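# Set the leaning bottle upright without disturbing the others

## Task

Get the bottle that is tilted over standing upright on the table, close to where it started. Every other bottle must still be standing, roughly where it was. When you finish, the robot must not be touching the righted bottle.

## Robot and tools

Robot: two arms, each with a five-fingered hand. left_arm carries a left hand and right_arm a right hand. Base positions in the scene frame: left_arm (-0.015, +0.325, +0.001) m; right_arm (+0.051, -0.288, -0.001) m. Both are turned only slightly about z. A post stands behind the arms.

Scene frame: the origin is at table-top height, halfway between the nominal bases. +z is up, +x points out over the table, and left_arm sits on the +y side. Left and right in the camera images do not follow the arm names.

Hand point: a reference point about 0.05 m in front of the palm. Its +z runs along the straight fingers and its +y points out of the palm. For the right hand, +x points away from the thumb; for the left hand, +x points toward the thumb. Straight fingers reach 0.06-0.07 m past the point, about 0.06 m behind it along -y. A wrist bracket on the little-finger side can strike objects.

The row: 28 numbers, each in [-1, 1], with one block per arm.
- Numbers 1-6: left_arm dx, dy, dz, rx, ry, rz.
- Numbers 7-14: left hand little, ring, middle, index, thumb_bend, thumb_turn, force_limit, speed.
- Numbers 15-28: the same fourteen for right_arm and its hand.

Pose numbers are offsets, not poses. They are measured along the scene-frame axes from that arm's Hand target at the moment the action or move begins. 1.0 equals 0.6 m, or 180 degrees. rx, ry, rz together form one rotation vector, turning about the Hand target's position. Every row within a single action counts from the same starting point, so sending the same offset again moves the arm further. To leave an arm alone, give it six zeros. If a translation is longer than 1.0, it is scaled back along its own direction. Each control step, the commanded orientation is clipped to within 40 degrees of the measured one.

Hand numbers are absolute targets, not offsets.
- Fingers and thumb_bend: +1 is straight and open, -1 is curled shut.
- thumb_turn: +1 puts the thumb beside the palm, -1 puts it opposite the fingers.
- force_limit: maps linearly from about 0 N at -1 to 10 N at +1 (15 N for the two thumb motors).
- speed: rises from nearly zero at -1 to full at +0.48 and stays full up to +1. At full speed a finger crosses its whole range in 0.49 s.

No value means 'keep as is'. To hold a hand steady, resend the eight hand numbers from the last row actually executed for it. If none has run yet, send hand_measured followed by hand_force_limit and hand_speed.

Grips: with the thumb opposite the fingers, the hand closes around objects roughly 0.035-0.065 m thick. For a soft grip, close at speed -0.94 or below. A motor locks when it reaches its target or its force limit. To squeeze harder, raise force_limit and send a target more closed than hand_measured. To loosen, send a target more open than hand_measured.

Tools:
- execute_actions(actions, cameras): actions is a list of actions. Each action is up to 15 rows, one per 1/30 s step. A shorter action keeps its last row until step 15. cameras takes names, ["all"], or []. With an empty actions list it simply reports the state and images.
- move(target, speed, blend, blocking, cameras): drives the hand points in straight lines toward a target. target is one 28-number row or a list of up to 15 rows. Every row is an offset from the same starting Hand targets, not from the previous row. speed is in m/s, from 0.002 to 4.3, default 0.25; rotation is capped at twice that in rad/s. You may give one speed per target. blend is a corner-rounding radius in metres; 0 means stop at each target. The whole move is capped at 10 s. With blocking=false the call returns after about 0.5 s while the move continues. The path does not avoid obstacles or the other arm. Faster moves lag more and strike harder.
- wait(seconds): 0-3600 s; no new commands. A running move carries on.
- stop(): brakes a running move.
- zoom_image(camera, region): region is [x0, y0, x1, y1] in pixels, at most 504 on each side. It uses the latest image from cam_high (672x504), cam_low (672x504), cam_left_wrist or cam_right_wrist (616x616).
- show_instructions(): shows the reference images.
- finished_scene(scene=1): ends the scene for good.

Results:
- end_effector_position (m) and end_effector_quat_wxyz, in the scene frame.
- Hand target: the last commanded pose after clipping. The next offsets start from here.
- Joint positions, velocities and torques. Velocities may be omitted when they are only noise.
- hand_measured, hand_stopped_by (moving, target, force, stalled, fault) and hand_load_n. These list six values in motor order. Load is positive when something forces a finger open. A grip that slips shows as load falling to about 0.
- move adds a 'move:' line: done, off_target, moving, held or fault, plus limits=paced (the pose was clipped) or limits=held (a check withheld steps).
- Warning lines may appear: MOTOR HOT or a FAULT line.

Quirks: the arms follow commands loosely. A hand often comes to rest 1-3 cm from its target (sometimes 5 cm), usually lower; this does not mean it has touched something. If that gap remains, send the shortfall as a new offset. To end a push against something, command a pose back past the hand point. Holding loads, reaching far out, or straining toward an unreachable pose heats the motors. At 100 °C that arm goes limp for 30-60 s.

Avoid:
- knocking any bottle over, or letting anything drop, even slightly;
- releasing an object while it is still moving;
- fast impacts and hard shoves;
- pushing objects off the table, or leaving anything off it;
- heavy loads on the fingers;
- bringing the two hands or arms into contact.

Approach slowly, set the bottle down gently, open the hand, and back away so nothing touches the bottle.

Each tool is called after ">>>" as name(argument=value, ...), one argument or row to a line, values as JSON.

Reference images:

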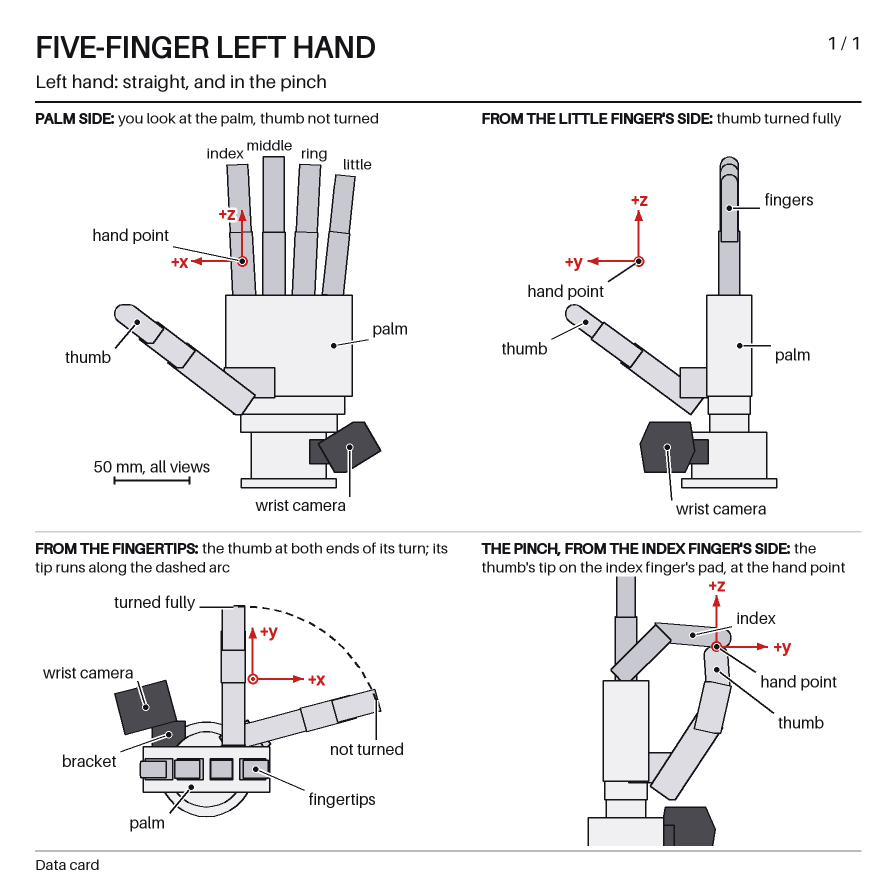

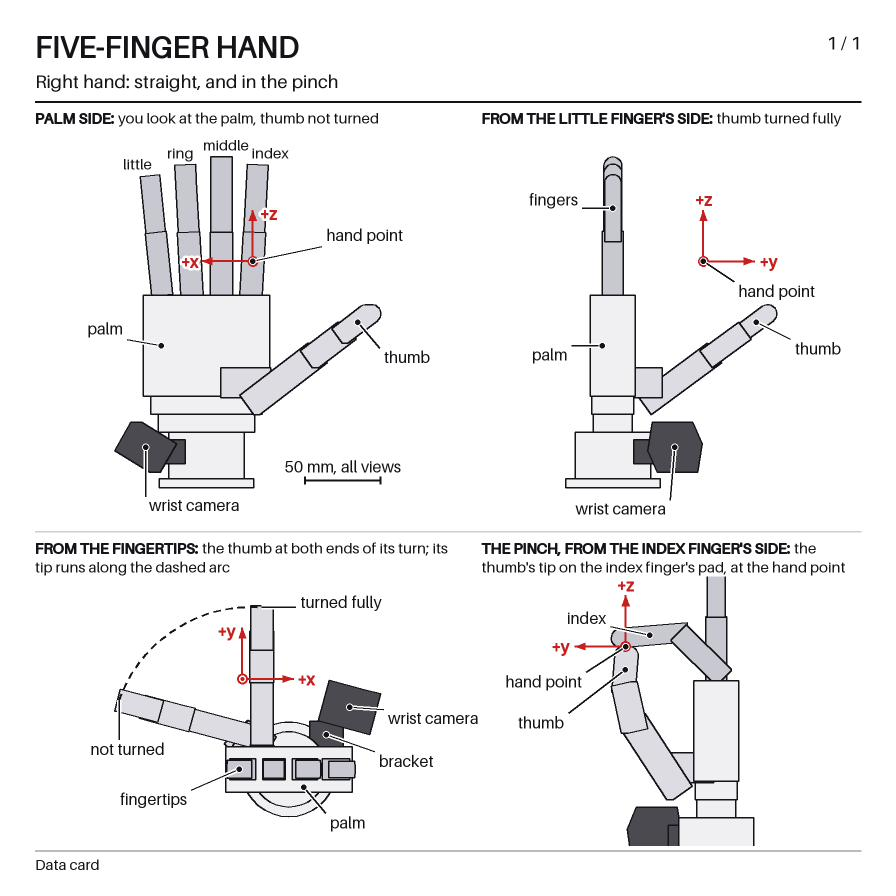

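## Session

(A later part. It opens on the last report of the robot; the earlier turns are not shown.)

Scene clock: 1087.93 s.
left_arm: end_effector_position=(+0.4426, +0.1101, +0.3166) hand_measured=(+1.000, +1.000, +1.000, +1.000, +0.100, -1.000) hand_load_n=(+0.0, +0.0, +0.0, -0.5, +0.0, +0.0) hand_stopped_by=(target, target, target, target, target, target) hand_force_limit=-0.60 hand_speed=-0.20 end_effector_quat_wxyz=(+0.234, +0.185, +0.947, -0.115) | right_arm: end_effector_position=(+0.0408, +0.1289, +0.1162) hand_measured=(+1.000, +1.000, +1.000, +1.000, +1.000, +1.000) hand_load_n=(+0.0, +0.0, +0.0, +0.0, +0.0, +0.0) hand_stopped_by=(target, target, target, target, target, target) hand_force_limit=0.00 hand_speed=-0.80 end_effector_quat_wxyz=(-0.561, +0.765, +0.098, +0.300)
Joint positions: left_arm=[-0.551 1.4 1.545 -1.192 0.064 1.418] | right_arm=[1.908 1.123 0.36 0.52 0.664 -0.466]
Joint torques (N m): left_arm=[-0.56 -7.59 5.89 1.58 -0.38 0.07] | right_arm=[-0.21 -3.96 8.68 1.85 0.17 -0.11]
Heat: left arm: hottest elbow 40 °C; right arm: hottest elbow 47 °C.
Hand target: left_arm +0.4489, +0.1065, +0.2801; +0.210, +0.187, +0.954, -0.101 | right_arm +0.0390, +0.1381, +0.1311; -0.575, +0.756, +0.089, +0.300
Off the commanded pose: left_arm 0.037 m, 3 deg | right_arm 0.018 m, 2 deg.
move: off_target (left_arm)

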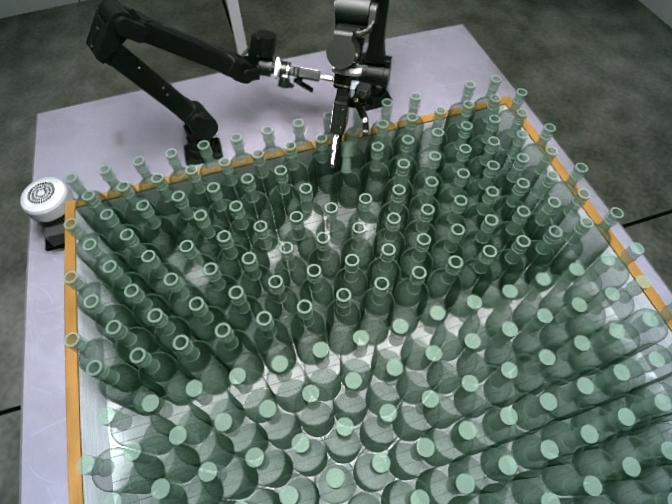

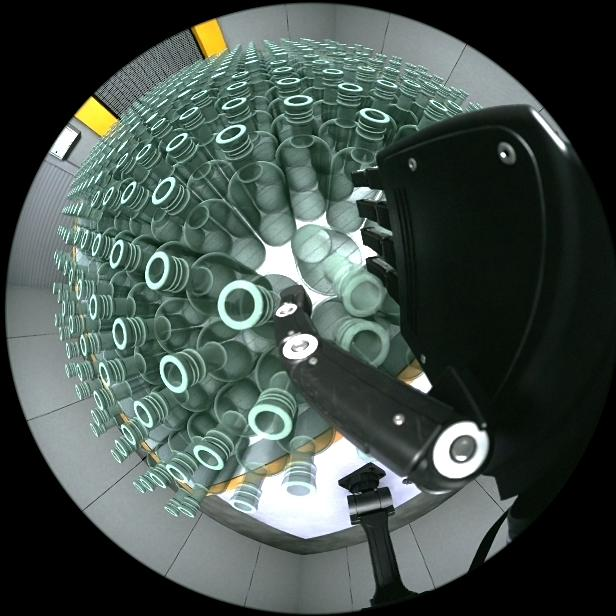

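>>> move(
  target=[
    [0.0,0.003,0.03,0,0,0,1,1,1,1,0.1,-1,-0.6,-0.2,0,0,0,0,0,0,1,1,1,1,1,1,0,-0.8],
    [0.0,0.003,0.03,0,0,0,1,1,1,1,-0.8,-1,-0.6,-0.5,0,0,0,0,0,0,1,1,1,1,1,1,0,-0.8],
  ],
  speed=0.05,
  cameras=["cam_high","cam_left_wrist"],
)

>>> zoom_image(
  camera="cam_left_wrist",
  region=[220, 180, 440, 400],
)

>>> zoom_image(
  camera="cam_high",
  region=[290, 80, 400, 190],
)

Scene clock: 1153.30 s.
left_arm: end_effector_position=(+0.4411, +0.1109, +0.3171) hand_measured=(+1.000, +1.000, +1.000, +1.000, -0.800, -1.000) hand_load_n=(+0.0, +0.0, +0.0, +0.0, +0.0, +0.0) hand_stopped_by=(target, target, target, target, target, target) hand_force_limit=-0.60 hand_speed=-0.50 end_effector_quat_wxyz=(+0.231, +0.186, +0.948, -0.114) | right_arm: end_effector_position=(+0.0408, +0.1289, +0.1162) hand_measured=(+1.000, +1.000, +1.000, +1.000, +1.000, +1.000) hand_load_n=(+0.0, +0.0, -0.5, +0.0, +0.0, +0.0) hand_stopped_by=(target, target, target, target, target, target) hand_force_limit=0.00 hand_speed=-0.80 end_effector_quat_wxyz=(-0.561, +0.765, +0.098, +0.300)
Joint positions: left_arm=[-0.551 1.4 1.548 -1.201 0.064 1.418] | right_arm=[1.908 1.123 0.36 0.52 0.664 -0.466]
Joint torques (N m): left_arm=[-0.09 -7.18 9.81 0.06 -0.31 0.09] | right_arm=[-0.44 -4.54 8.64 1.81 0.17 -0.15]
Heat: left arm: hottest elbow 38 °C; right arm: hottest elbow 48 °C.
Hand target: left_arm +0.4489, +0.1083, +0.2981; +0.210, +0.187, +0.954, -0.101 | right_arm +0.0390, +0.1381, +0.1311; -0.575, +0.756, +0.089, +0.300
Off the commanded pose: left_arm 0.021 m, 3 deg | right_arm 0.018 m, 2 deg.
move: off_target (left_arm); target 2's new numbers were sent with left_arm's hand 0.021 m and 3 deg from that target

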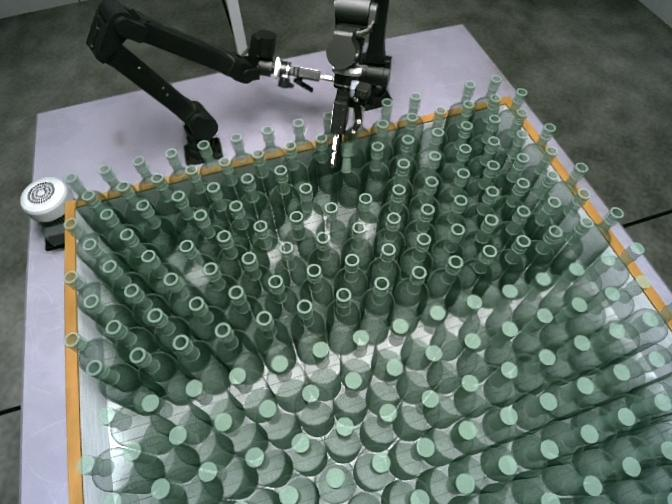

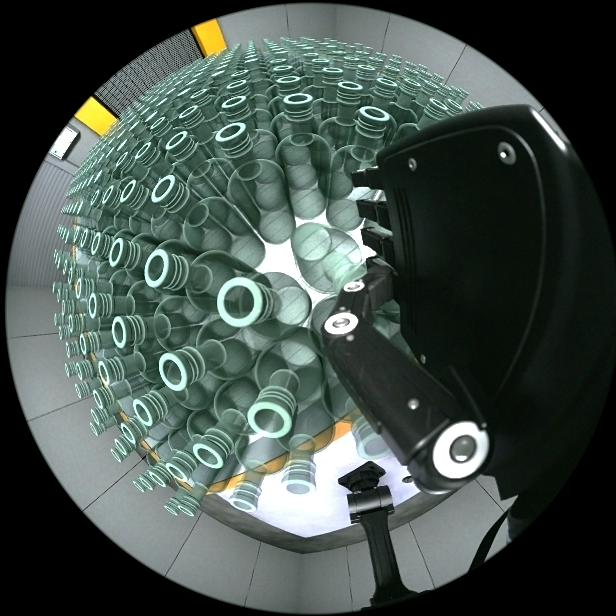

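Scaled by 2.291 from the camera's image (finer frame: 880x880).

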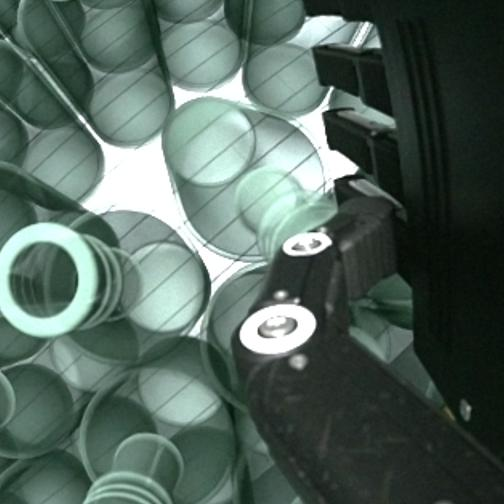

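Scaled by 4.582.

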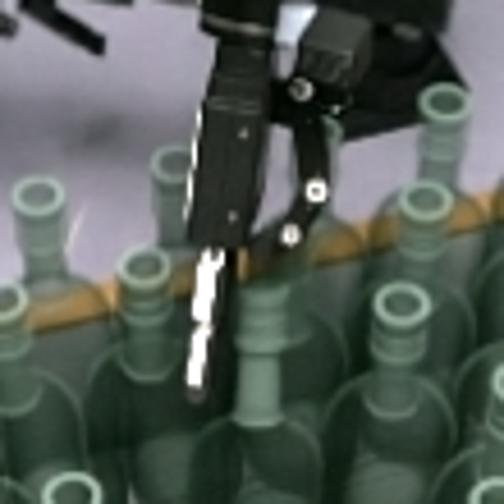

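>>> zoom_image(
  camera="cam_left_wrist",
  region=[310, 240, 410, 340],
)

>>> zoom_image(
  camera="cam_high",
  region=[315, 100, 375, 160],
)

Scaled by 5.040 from the camera's image (finer frame: 880x880).

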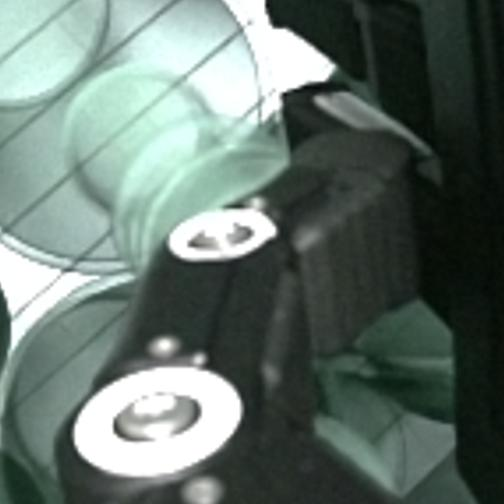

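Scaled by 8.400.

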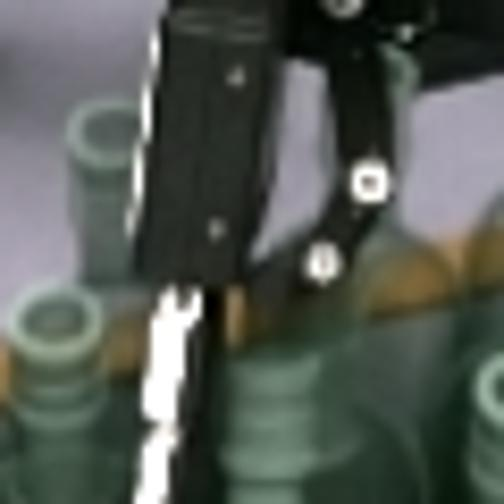

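>>> move(
  target=[
    [0,0,0,0,0,0,1,1,1,1,0.1,-1,-0.6,-0.2,0,0,0,0,0,0,1,1,1,1,1,1,0,-0.8],
    [-0.012,0.0,0.07,0,0,0,1,1,1,1,0.1,-1,-0.6,-0.2,0,0,0,0,0,0,1,1,1,1,1,1,0,-0.8],
    [-0.037,0.002,0.055,0,0,0,1,1,1,1,0.1,-1,-0.6,-0.2,0,0,0,0,0,0,1,1,1,1,1,1,0,-0.8],
  ],
  speed=0.06,
  cameras=["cam_high","cam_left_wrist"],
)

>>> zoom_image(
  camera="cam_left_wrist",
  region=[220, 180, 440, 400],
)

>>> zoom_image(
  camera="cam_high",
  region=[290, 80, 400, 190],
)

Scene clock: 1181.73 s.
left_arm: end_effector_position=(+0.4267, +0.1129, +0.3263) hand_measured=(+1.000, +1.000, +1.000, +1.000, +0.100, -1.000) hand_load_n=(+0.0, -0.5, -0.5, +0.0, +0.0, +0.0) hand_stopped_by=(target, target, target, target, target, target) hand_force_limit=-0.60 hand_speed=-0.20 end_effector_quat_wxyz=(+0.198, +0.188, +0.957, -0.099) | right_arm: end_effector_position=(+0.0408, +0.1289, +0.1162) hand_measured=(+1.000, +1.000, +1.000, +1.000, +1.000, +1.000) hand_load_n=(-0.5, +0.0, +0.0, -0.5, +0.0, +0.0) hand_stopped_by=(target, target, target, target, target, target) hand_force_limit=0.00 hand_speed=-0.80 end_effector_quat_wxyz=(-0.561, +0.765, +0.098, +0.300)
Joint positions: left_arm=[-0.566 1.421 1.611 -1.316 0.053 1.411] | right_arm=[1.908 1.123 0.36 0.52 0.664 -0.466]
Joint torques (N m): left_arm=[-0.79 -11.58 8.53 1.14 -0.31 -0.03] | right_arm=[-0.26 -4.42 8.7 1.84 0.16 -0.09]
Heat: left arm: hottest elbow 42 °C; right arm: hottest elbow 48 °C.
Hand target: left_arm +0.4267, +0.1095, +0.3312; +0.210, +0.187, +0.954, -0.101 | right_arm +0.0390, +0.1381, +0.1311; -0.575, +0.756, +0.089, +0.300
Off the commanded pose: left_arm 0.006 m, 1 deg | right_arm 0.018 m, 2 deg.
move: done

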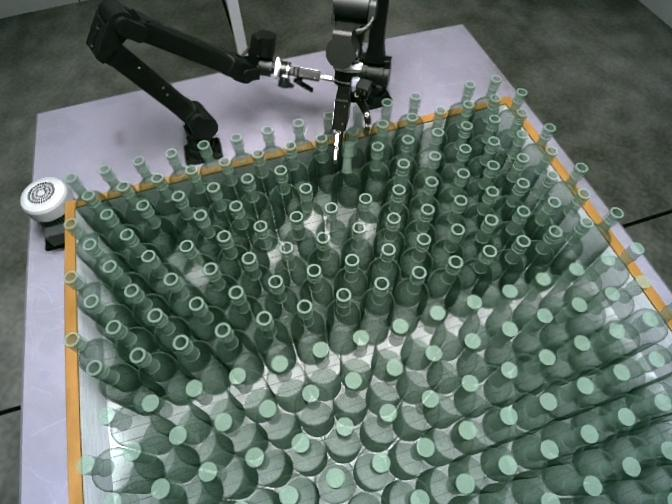

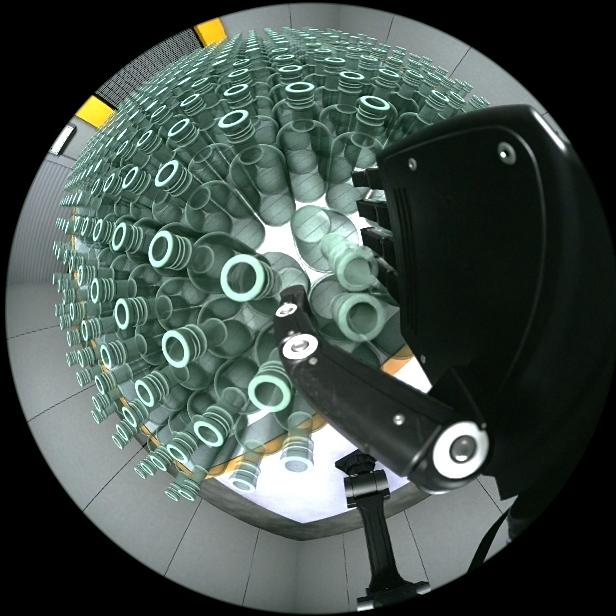

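Scaled by 2.291 from the camera's image (finer frame: 880x880).

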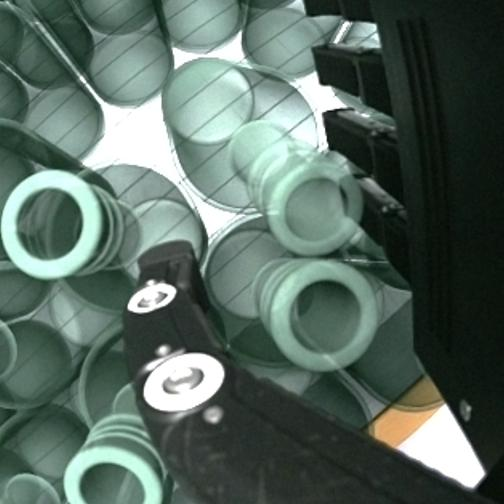

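Scaled by 4.582.

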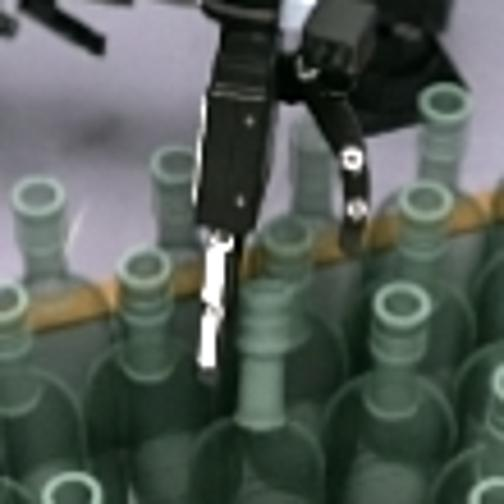

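>>> move(
  target=[
    [-0.008,-0.007,-0.003,0,0,0,1,1,1,1,0.1,-1,-0.6,-0.2,0,0,0,0,0,0,1,1,1,1,1,1,0,-0.8],
    [0.0075,-0.0183,-0.047,0,0,0,1,1,1,1,0.1,-1,-0.6,-0.2,0,0,0,0,0,0,1,1,1,1,1,1,0,-0.8],
  ],
  speed=0.05,
  cameras=["cam_high","cam_left_wrist"],
)

>>> zoom_image(
  camera="cam_left_wrist",
  region=[220, 180, 440, 400],
)

>>> zoom_image(
  camera="cam_high",
  region=[290, 80, 400, 190],
)

Scene clock: 1215.30 s.
left_arm: end_effector_position=(+0.4257, +0.1049, +0.3050) hand_measured=(+1.000, +1.000, +1.000, +1.000, +0.100, -1.000) hand_load_n=(+0.0, +0.0, +0.0, +0.0, +0.0, +0.0) hand_stopped_by=(target, target, target, target, target, target) hand_force_limit=-0.60 hand_speed=-0.20 end_effector_quat_wxyz=(+0.200, +0.189, +0.956, -0.101) | right_arm: end_effector_position=(+0.0408, +0.1289, +0.1162) hand_measured=(+1.000, +1.000, +1.000, +1.000, +1.000, +1.000) hand_load_n=(+0.0, +0.0, +0.0, +0.0, +0.0, -0.5) hand_stopped_by=(target, target, target, target, target, target) hand_force_limit=0.00 hand_speed=-0.80 end_effector_quat_wxyz=(-0.561, +0.765, +0.098, +0.300)
Joint positions: left_arm=[-0.582 1.418 1.55 -1.253 0.047 1.397] | right_arm=[1.908 1.123 0.36 0.52 0.664 -0.466]
Joint torques (N m): left_arm=[-0.67 -10.46 8.64 1.63 -0.32 -0.03] | right_arm=[-0.38 -4.84 8.61 1.87 0.11 -0.08]
Heat: left arm: hottest elbow 41 °C; right arm: hottest elbow 48 °C.
Hand target: left_arm +0.4312, +0.0985, +0.3030; +0.210, +0.187, +0.954, -0.101 | right_arm +0.0390, +0.1381, +0.1311; -0.575, +0.756, +0.089, +0.300
Off the commanded pose: left_arm 0.009 m, 1 deg | right_arm 0.018 m, 2 deg.
move: done

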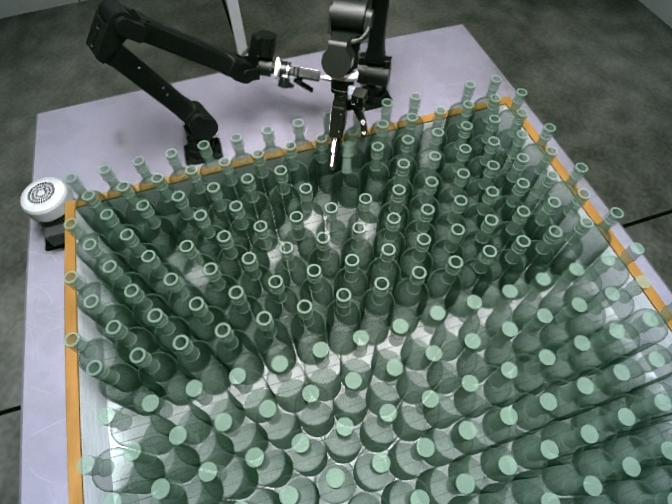

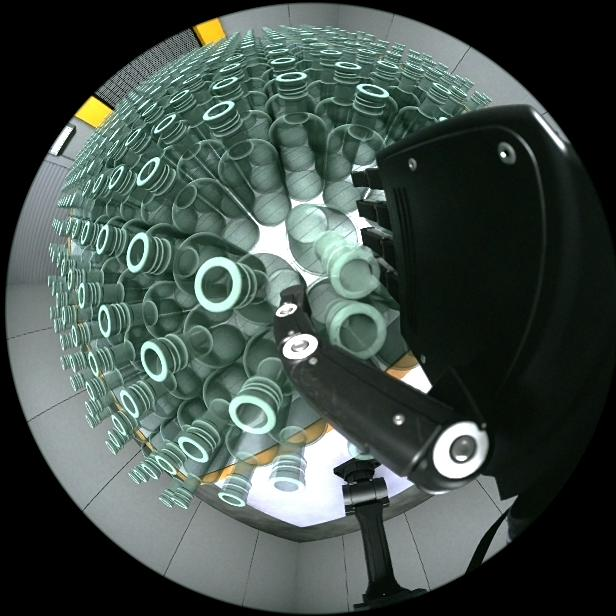

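Scaled by 2.291 from the camera's image (finer frame: 880x880).

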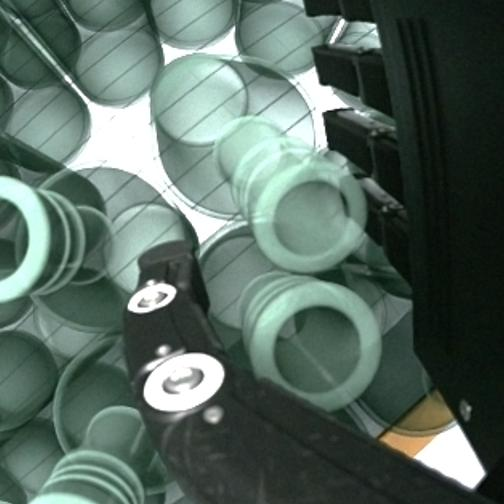

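Scaled by 4.582.

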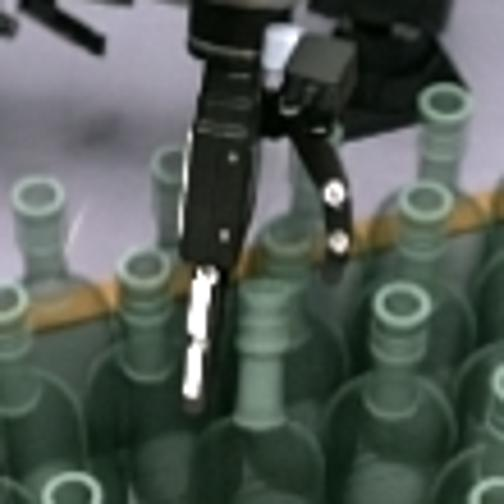

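>>> move(
  target=[
    [0.0205,-0.0147,-0.0453,0,0,0,1,1,1,1,0.1,-1,-0.6,-0.2,0,0,0,0,0,0,1,1,1,1,1,1,0,-0.8],
  ],
  speed=0.05,
  cameras=["cam_high","cam_left_wrist"],
)

>>> zoom_image(
  camera="cam_left_wrist",
  region=[220, 180, 440, 400],
)

>>> zoom_image(
  camera="cam_high",
  region=[290, 80, 400, 190],
)

Scene clock: 1233.13 s.
left_arm: end_effector_position=(+0.4397, +0.0999, +0.2848) hand_measured=(+1.000, +1.000, +1.000, +1.000, +0.100, -1.000) hand_load_n=(+0.0, +0.0, +0.0, -0.5, +0.0, +0.0) hand_stopped_by=(target, target, target, target, target, target) hand_force_limit=-0.60 hand_speed=-0.20 end_effector_quat_wxyz=(+0.209, +0.191, +0.954, -0.095) | right_arm: end_effector_position=(+0.0408, +0.1289, +0.1162) hand_measured=(+1.000, +1.000, +1.000, +1.000, +1.000, +1.000) hand_load_n=(+0.0, +0.0, +0.0, +0.0, +0.0, +0.0) hand_stopped_by=(target, target, target, target, target, target) hand_force_limit=0.00 hand_speed=-0.80 end_effector_quat_wxyz=(-0.561, +0.765, +0.098, +0.300)
Joint positions: left_arm=[-0.583 1.44 1.515 -1.183 0.031 1.405] | right_arm=[1.908 1.123 0.36 0.52 0.664 -0.466]
Joint torques (N m): left_arm=[-0.73 -9.93 8.49 1.65 -0.2 -0.03] | right_arm=[-0.97 -4.54 8.81 2 0.17 -0.09]
Heat: left arm: hottest elbow 41 °C; right arm: hottest elbow 48 °C.
Hand target: left_arm +0.4435, +0.0897, +0.2758; +0.210, +0.187, +0.954, -0.101 | right_arm +0.0390, +0.1381, +0.1311; -0.575, +0.756, +0.089, +0.300
Off the commanded pose: left_arm 0.014 m, 1 deg | right_arm 0.018 m, 2 deg.
move: off_target (left_arm)

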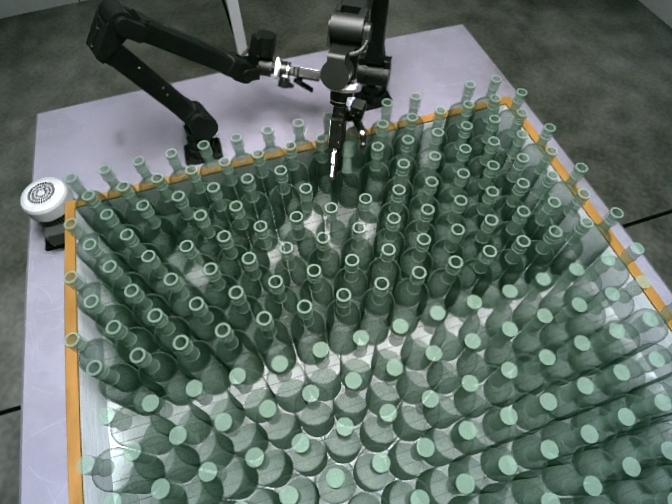

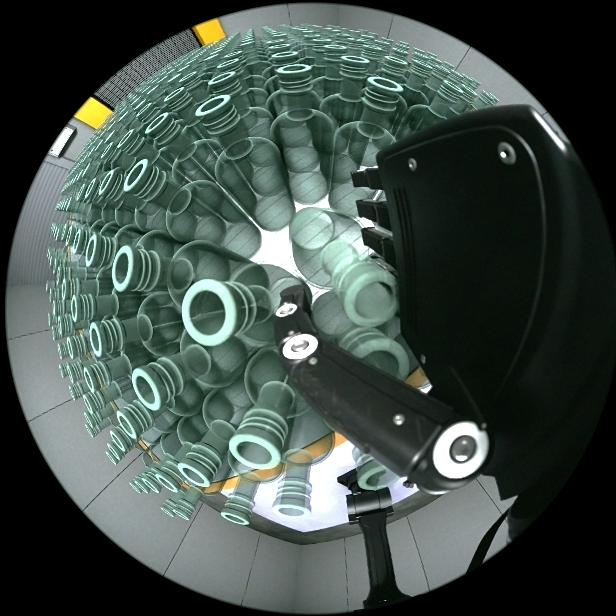

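Scaled by 2.291 from the camera's image (finer frame: 880x880).

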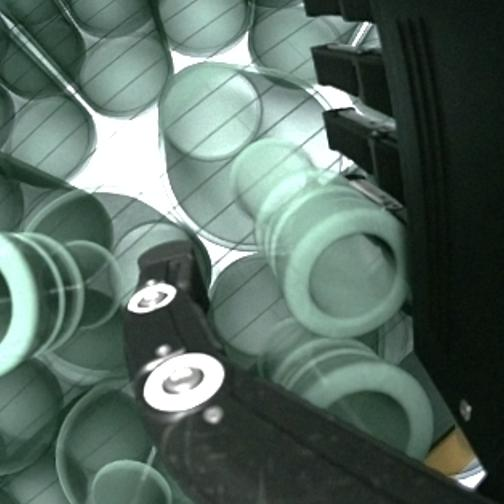

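Scaled by 4.582.

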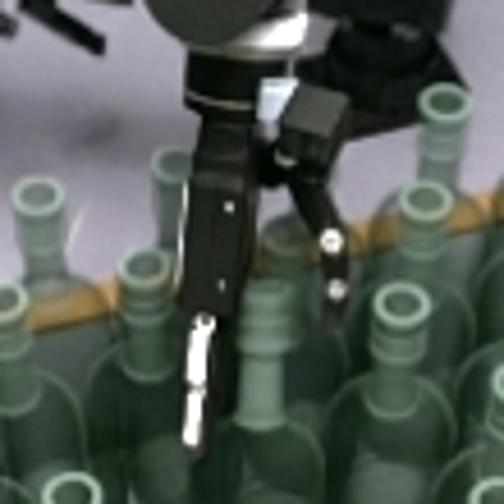

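>>> move(
  target=[
    [-0.004,0.0,-0.02,0,0,0,1,1,1,1,0.1,-1,-0.6,-0.2,0,0,0,0,0,0,1,1,1,1,1,1,0,-0.8],
    [-0.004,0.0,-0.02,0,0,0,1,1,1,1,-0.8,-1,-0.6,-0.6,0,0,0,0,0,0,1,1,1,1,1,1,0,-0.8],
  ],
  speed=0.05,
  cameras=["cam_high","cam_left_wrist"],
)

>>> zoom_image(
  camera="cam_left_wrist",
  region=[220, 180, 440, 400],
)

>>> zoom_image(
  camera="cam_high",
  region=[290, 80, 400, 190],
)

Scene clock: 1252.03 s.
left_arm: end_effector_position=(+0.4421, +0.0981, +0.2752) hand_measured=(+1.000, +1.000, +1.000, +1.000, -0.800, -1.000) hand_load_n=(+0.0, +0.0, +0.0, -1.0, +0.0, +0.0) hand_stopped_by=(target, target, target, target, target, target) hand_force_limit=-0.60 hand_speed=-0.60 end_effector_quat_wxyz=(+0.217, +0.191, +0.952, -0.096) | right_arm: end_effector_position=(+0.0408, +0.1289, +0.1162) hand_measured=(+1.000, +1.000, +1.000, +1.000, +1.000, +1.000) hand_load_n=(+0.0, +0.0, +0.0, +0.0, +0.0, +0.0) hand_stopped_by=(target, target, target, target, target, target) hand_force_limit=0.00 hand_speed=-0.80 end_effector_quat_wxyz=(-0.561, +0.765, +0.098, +0.300)
Joint positions: left_arm=[-0.585 1.436 1.481 -1.138 0.027 1.405] | right_arm=[1.908 1.123 0.36 0.52 0.664 -0.466]
Joint torques (N m): left_arm=[-0.79 -10.05 8.16 1.17 -0.05 -0.05] | right_arm=[-0.85 -4.25 8.65 1.84 0.14 -0.11]
Heat: left arm: hottest elbow 42 °C; right arm: hottest elbow 48 °C.
Hand target: left_arm +0.4411, +0.0896, +0.2639; +0.210, +0.187, +0.954, -0.101 | right_arm +0.0390, +0.1381, +0.1311; -0.575, +0.756, +0.089, +0.300
Off the commanded pose: left_arm 0.014 m, 1 deg | right_arm 0.018 m, 2 deg.
move: off_target (left_arm); target 2's new numbers were sent with left_arm's hand 0.014 m and 1 deg from that target

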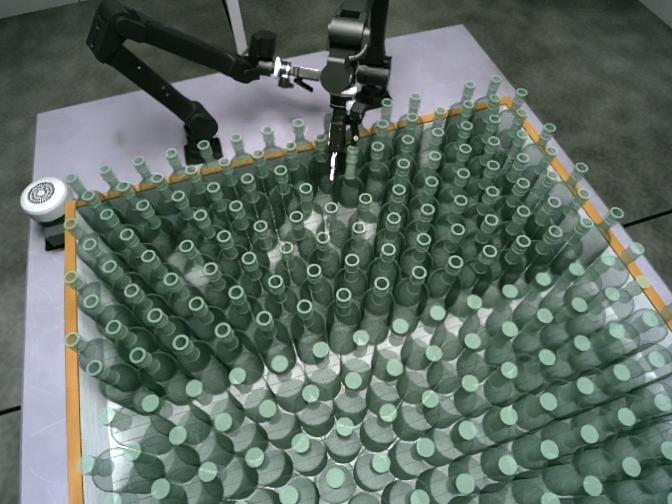

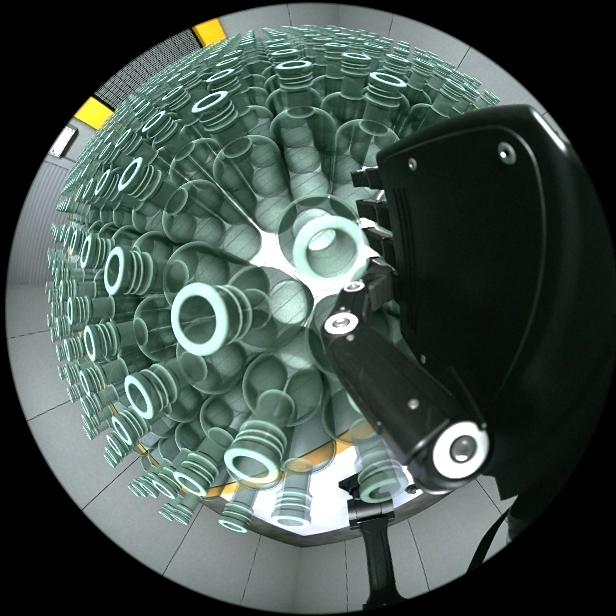

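Scaled by 2.291 from the camera's image (finer frame: 880x880).

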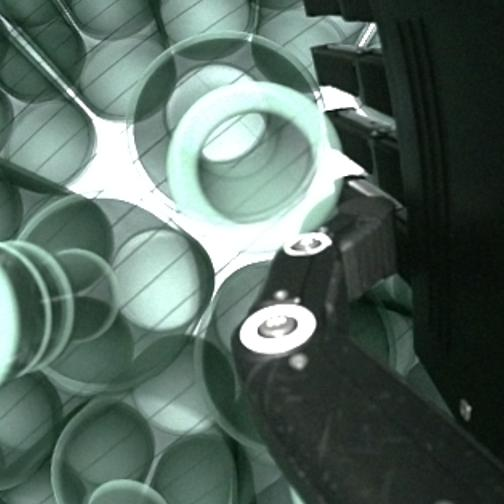

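Scaled by 4.582.

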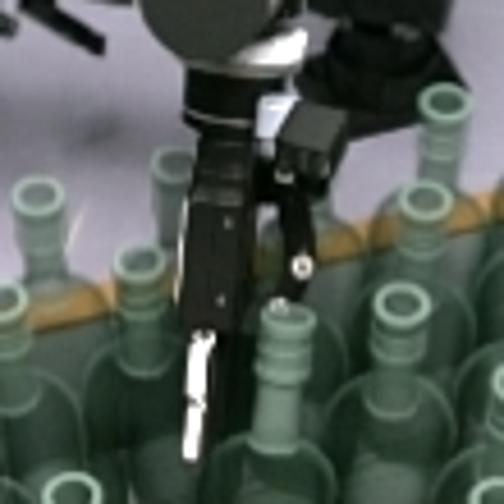

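>>> zoom_image(
  camera="cam_high",
  region=[290, 110, 410, 230],
)

>>> zoom_image(
  camera="cam_left_wrist",
  region=[250, 180, 400, 330],
)

Scaled by 4.200.

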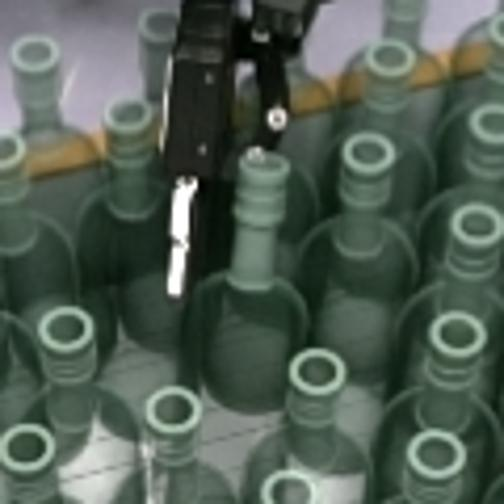

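Scaled by 3.360 from the camera's image (finer frame: 880x880).

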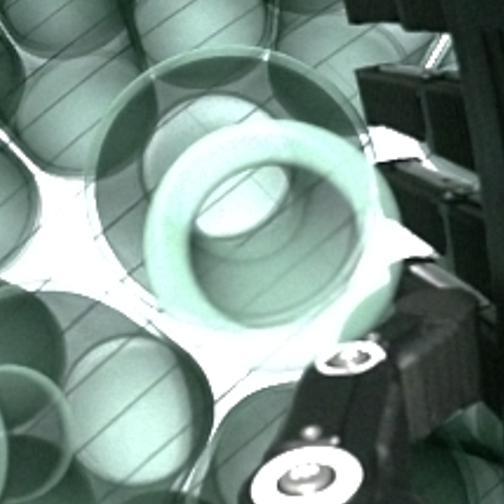

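>>> move(
  target=[
    [0,0,0,0,0,0,0.0,1,1,1,-0.8,-1,-0.7,-0.5,0,0,0,0,0,0,1,1,1,1,1,1,0,-0.8],
  ],
  cameras=["cam_high","cam_left_wrist"],
)

>>> zoom_image(
  camera="cam_left_wrist",
  region=[220, 160, 440, 380],
)

>>> zoom_image(
  camera="cam_high",
  region=[290, 110, 410, 230],
)

Scene clock: 1400.63 s.
left_arm: end_effector_position=(+0.4421, +0.0981, +0.2752) hand_measured=(+0.000, +1.000, +1.000, +1.000, -0.800, -1.000) hand_load_n=(+0.5, +0.0, +0.0, -1.0, +0.0, +0.0) hand_stopped_by=(target, target, target, target, target, target) hand_force_limit=-0.70 hand_speed=-0.50 end_effector_quat_wxyz=(+0.217, +0.191, +0.952, -0.096) | right_arm: end_effector_position=(+0.0408, +0.1289, +0.1162) hand_measured=(+1.000, +1.000, +1.000, +1.000, +1.000, +1.000) hand_load_n=(-0.5, +0.0, +0.0, +0.0, +0.0, +0.0) hand_stopped_by=(target, target, target, target, target, target) hand_force_limit=0.00 hand_speed=-0.80 end_effector_quat_wxyz=(-0.561, +0.765, +0.098, +0.300)
Joint positions: left_arm=[-0.585 1.436 1.481 -1.138 0.027 1.405] | right_arm=[1.908 1.123 0.36 0.52 0.664 -0.466]
Joint torques (N m): left_arm=[-0.85 -10.11 8.14 1.18 -0.05 -0.05] | right_arm=[-0.32 -4.6 8.69 1.87 0.11 -0.11]
Heat: left arm: hottest elbow 42 °C; right arm: hottest elbow 49 °C.
Hand target: left_arm +0.4411, +0.0896, +0.2639; +0.210, +0.187, +0.954, -0.101 | right_arm +0.0390, +0.1381, +0.1311; -0.575, +0.756, +0.089, +0.300
Off the commanded pose: left_arm 0.014 m, 1 deg | right_arm 0.018 m, 2 deg.
move: done

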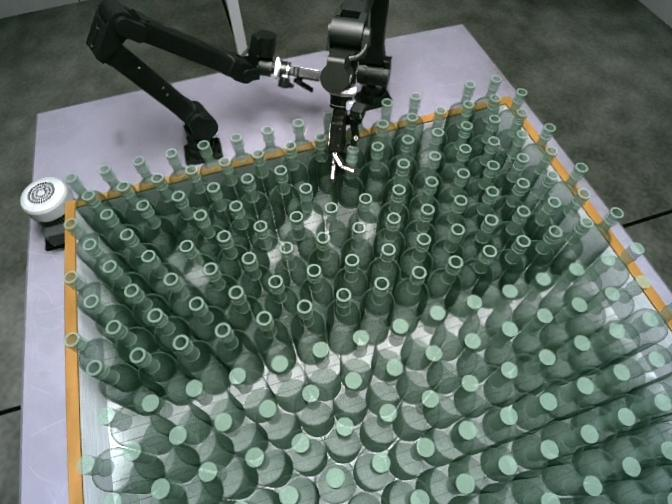

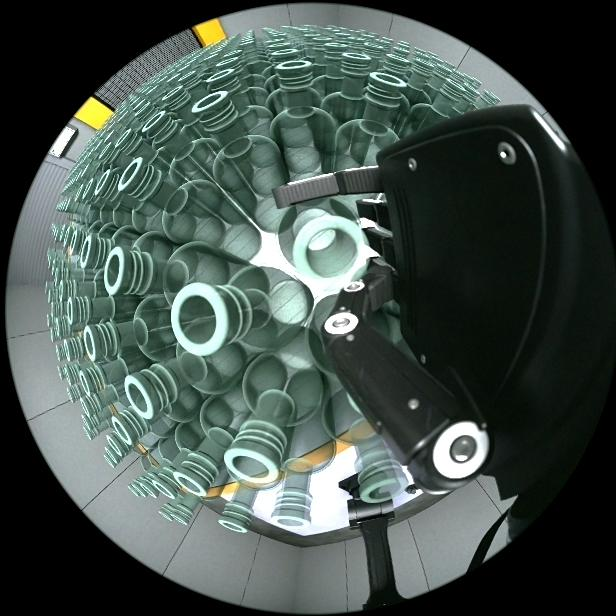

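Scaled by 2.291 from the camera's image (finer frame: 880x880).

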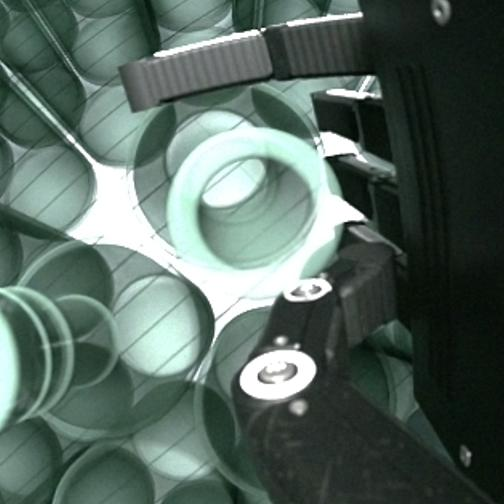

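Scaled by 4.200.

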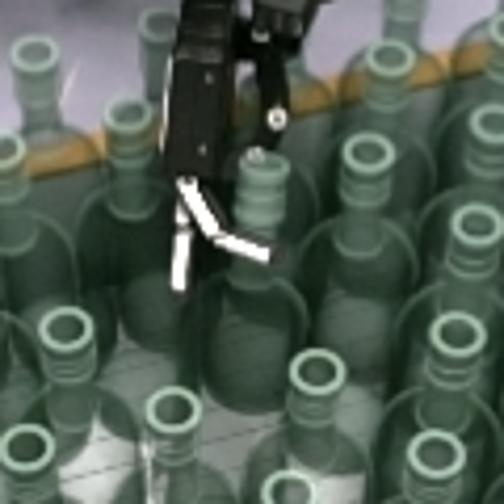

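>>> move(
  target=[
    [0.04,-0.012,0.005,0,0,0,0.0,1,1,1,-0.8,-1,-0.7,-0.5,0,0,0,0,0,0,1,1,1,1,1,1,0,-0.8],
  ],
  speed=0.03,
  cameras=["cam_high","cam_left_wrist"],
)

>>> zoom_image(
  camera="cam_left_wrist",
  region=[220, 160, 440, 380],
)

>>> zoom_image(
  camera="cam_high",
  region=[290, 110, 410, 230],
)

Scene clock: 1433.33 s.
left_arm: end_effector_position=(+0.4548, +0.0917, +0.2574) hand_measured=(+0.000, +1.000, +1.000, +1.000, -0.800, -1.000) hand_load_n=(+0.0, +0.0, +0.0, -1.0, +0.0, +0.0) hand_stopped_by=(target, target, target, target, target, target) hand_force_limit=-0.70 hand_speed=-0.50 end_effector_quat_wxyz=(+0.201, +0.191, +0.957, -0.089) | right_arm: end_effector_position=(+0.0408, +0.1289, +0.1162) hand_measured=(+1.000, +1.000, +1.000, +1.000, +1.000, +1.000) hand_load_n=(+0.0, +0.0, +0.0, -0.5, +0.0, +0.0) hand_stopped_by=(target, target, target, target, target, target) hand_force_limit=0.00 hand_speed=-0.80 end_effector_quat_wxyz=(-0.561, +0.765, +0.098, +0.300)
Joint positions: left_arm=[-0.583 1.496 1.507 -1.138 0.025 1.405] | right_arm=[1.908 1.123 0.36 0.52 0.664 -0.466]
Joint torques (N m): left_arm=[-0.09 -10.7 12.3 0.55 0.27 0.07] | right_arm=[-0.03 -4.25 8.72 1.78 0.12 -0.11]
Heat: left arm: hottest elbow 42 °C; right arm: hottest elbow 49 °C.
Hand target: left_arm +0.4651, +0.0826, +0.2668; +0.210, +0.187, +0.954, -0.101 | right_arm +0.0390, +0.1381, +0.1311; -0.575, +0.756, +0.089, +0.300
Off the commanded pose: left_arm 0.017 m, 2 deg | right_arm 0.018 m, 2 deg.
move: off_target (left_arm)

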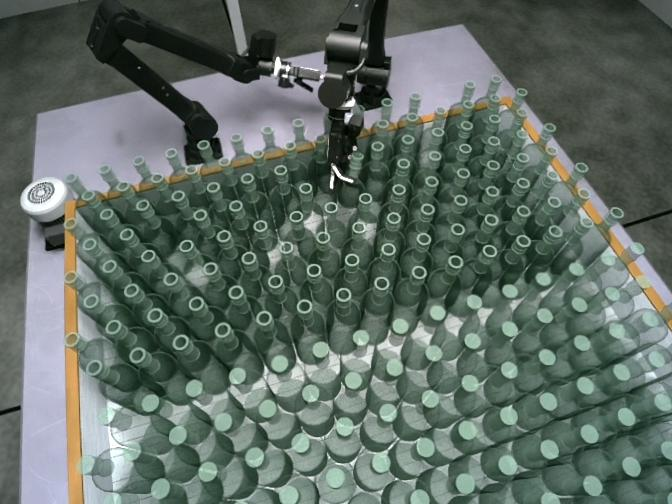

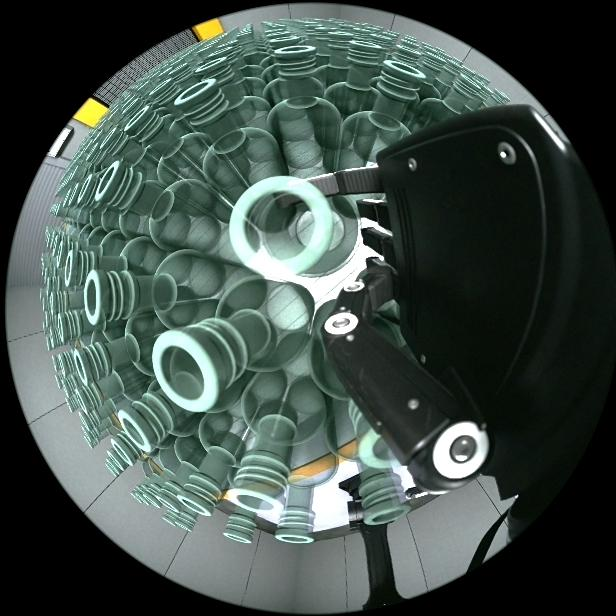

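Scaled by 2.291 from the camera's image (finer frame: 880x880).

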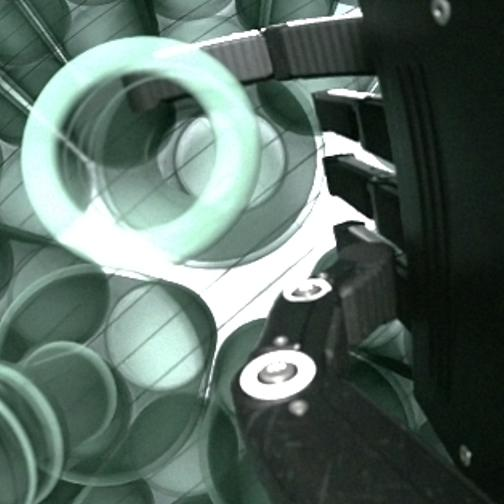

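Scaled by 4.200.

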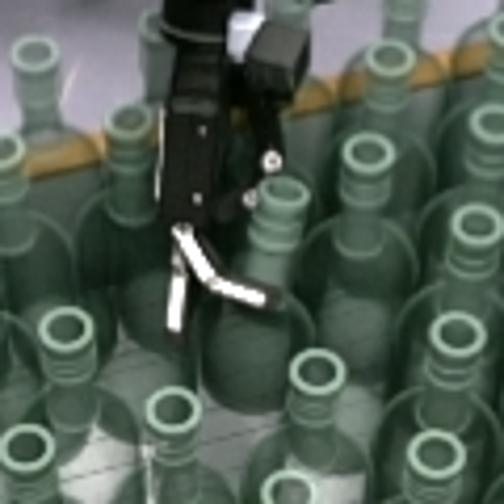

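>>> move(
  target=[
    [0.022,-0.006,0.018,0,0,0,0.0,1,1,1,-0.8,-1,-0.7,-0.5,0,0,0,0,0,0,1,1,1,1,1,1,0,-0.8],
  ],
  speed=0.03,
  cameras=["cam_high","cam_left_wrist"],
)

>>> zoom_image(
  camera="cam_left_wrist",
  region=[220, 160, 440, 380],
)

>>> zoom_image(
  camera="cam_high",
  region=[290, 110, 410, 230],
)

Scene clock: 1498.77 s.
left_arm: end_effector_position=(+0.4676, +0.0801, +0.2677) hand_measured=(+0.000, +1.000, +1.000, +1.000, -0.800, -1.000) hand_load_n=(+0.0, -0.5, +0.0, +0.0, +0.0, +0.0) hand_stopped_by=(target, target, target, target, target, target) hand_force_limit=-0.70 hand_speed=-0.50 end_effector_quat_wxyz=(+0.203, +0.192, +0.955, -0.100) | right_arm: end_effector_position=(+0.0408, +0.1289, +0.1162) hand_measured=(+1.000, +1.000, +1.000, +1.000, +1.000, +1.000) hand_load_n=(+0.0, +0.0, +0.0, +0.0, -0.5, +0.0) hand_stopped_by=(target, target, target, target, target, target) hand_force_limit=0.00 hand_speed=-0.80 end_effector_quat_wxyz=(-0.561, +0.765, +0.098, +0.300)
Joint positions: left_arm=[-0.581 1.532 1.574 -1.158 0.047 1.405] | right_arm=[1.908 1.123 0.36 0.52 0.664 -0.466]
Joint torques (N m): left_arm=[0.44 -11.28 12.45 0.06 0.01 0.12] | right_arm=[-0.73 -4.66 8.8 1.73 0.14 -0.15]
Heat: left arm: hottest elbow 45 °C; right arm: hottest elbow 49 °C.
Hand target: left_arm +0.4783, +0.0789, +0.2776; +0.210, +0.187, +0.954, -0.101 | right_arm +0.0390, +0.1381, +0.1311; -0.575, +0.756, +0.089, +0.300
Off the commanded pose: left_arm 0.015 m, 1 deg | right_arm 0.018 m, 2 deg.
move: off_target (left_arm)

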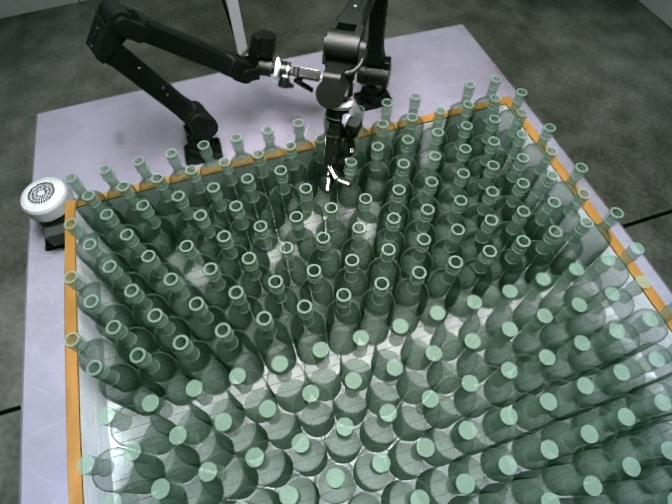

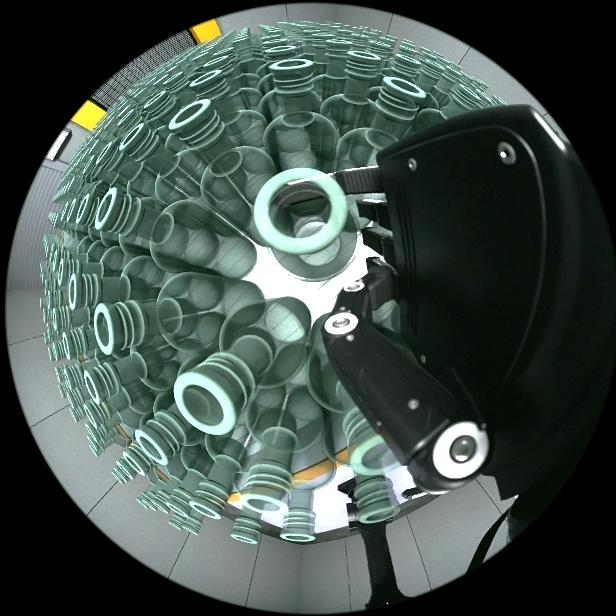

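Scaled by 2.291 from the camera's image (finer frame: 880x880).

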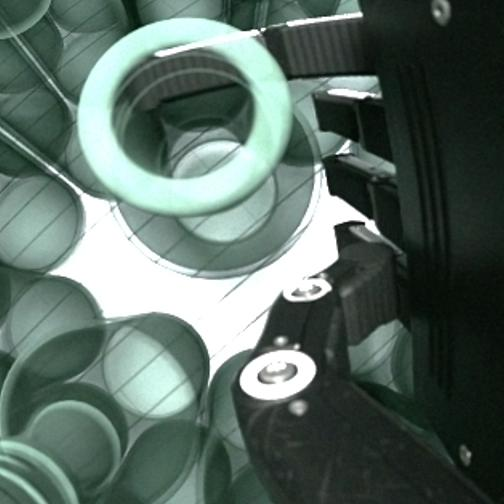

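Scaled by 4.200.

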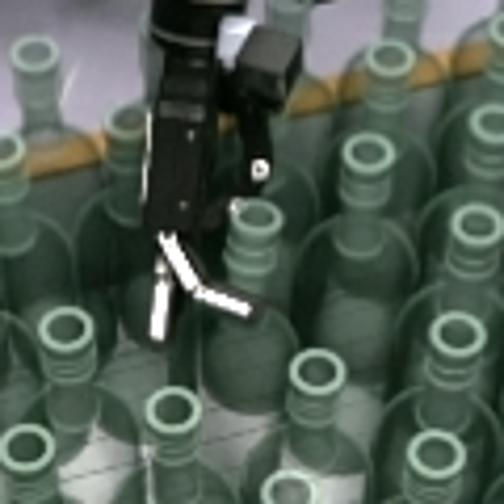

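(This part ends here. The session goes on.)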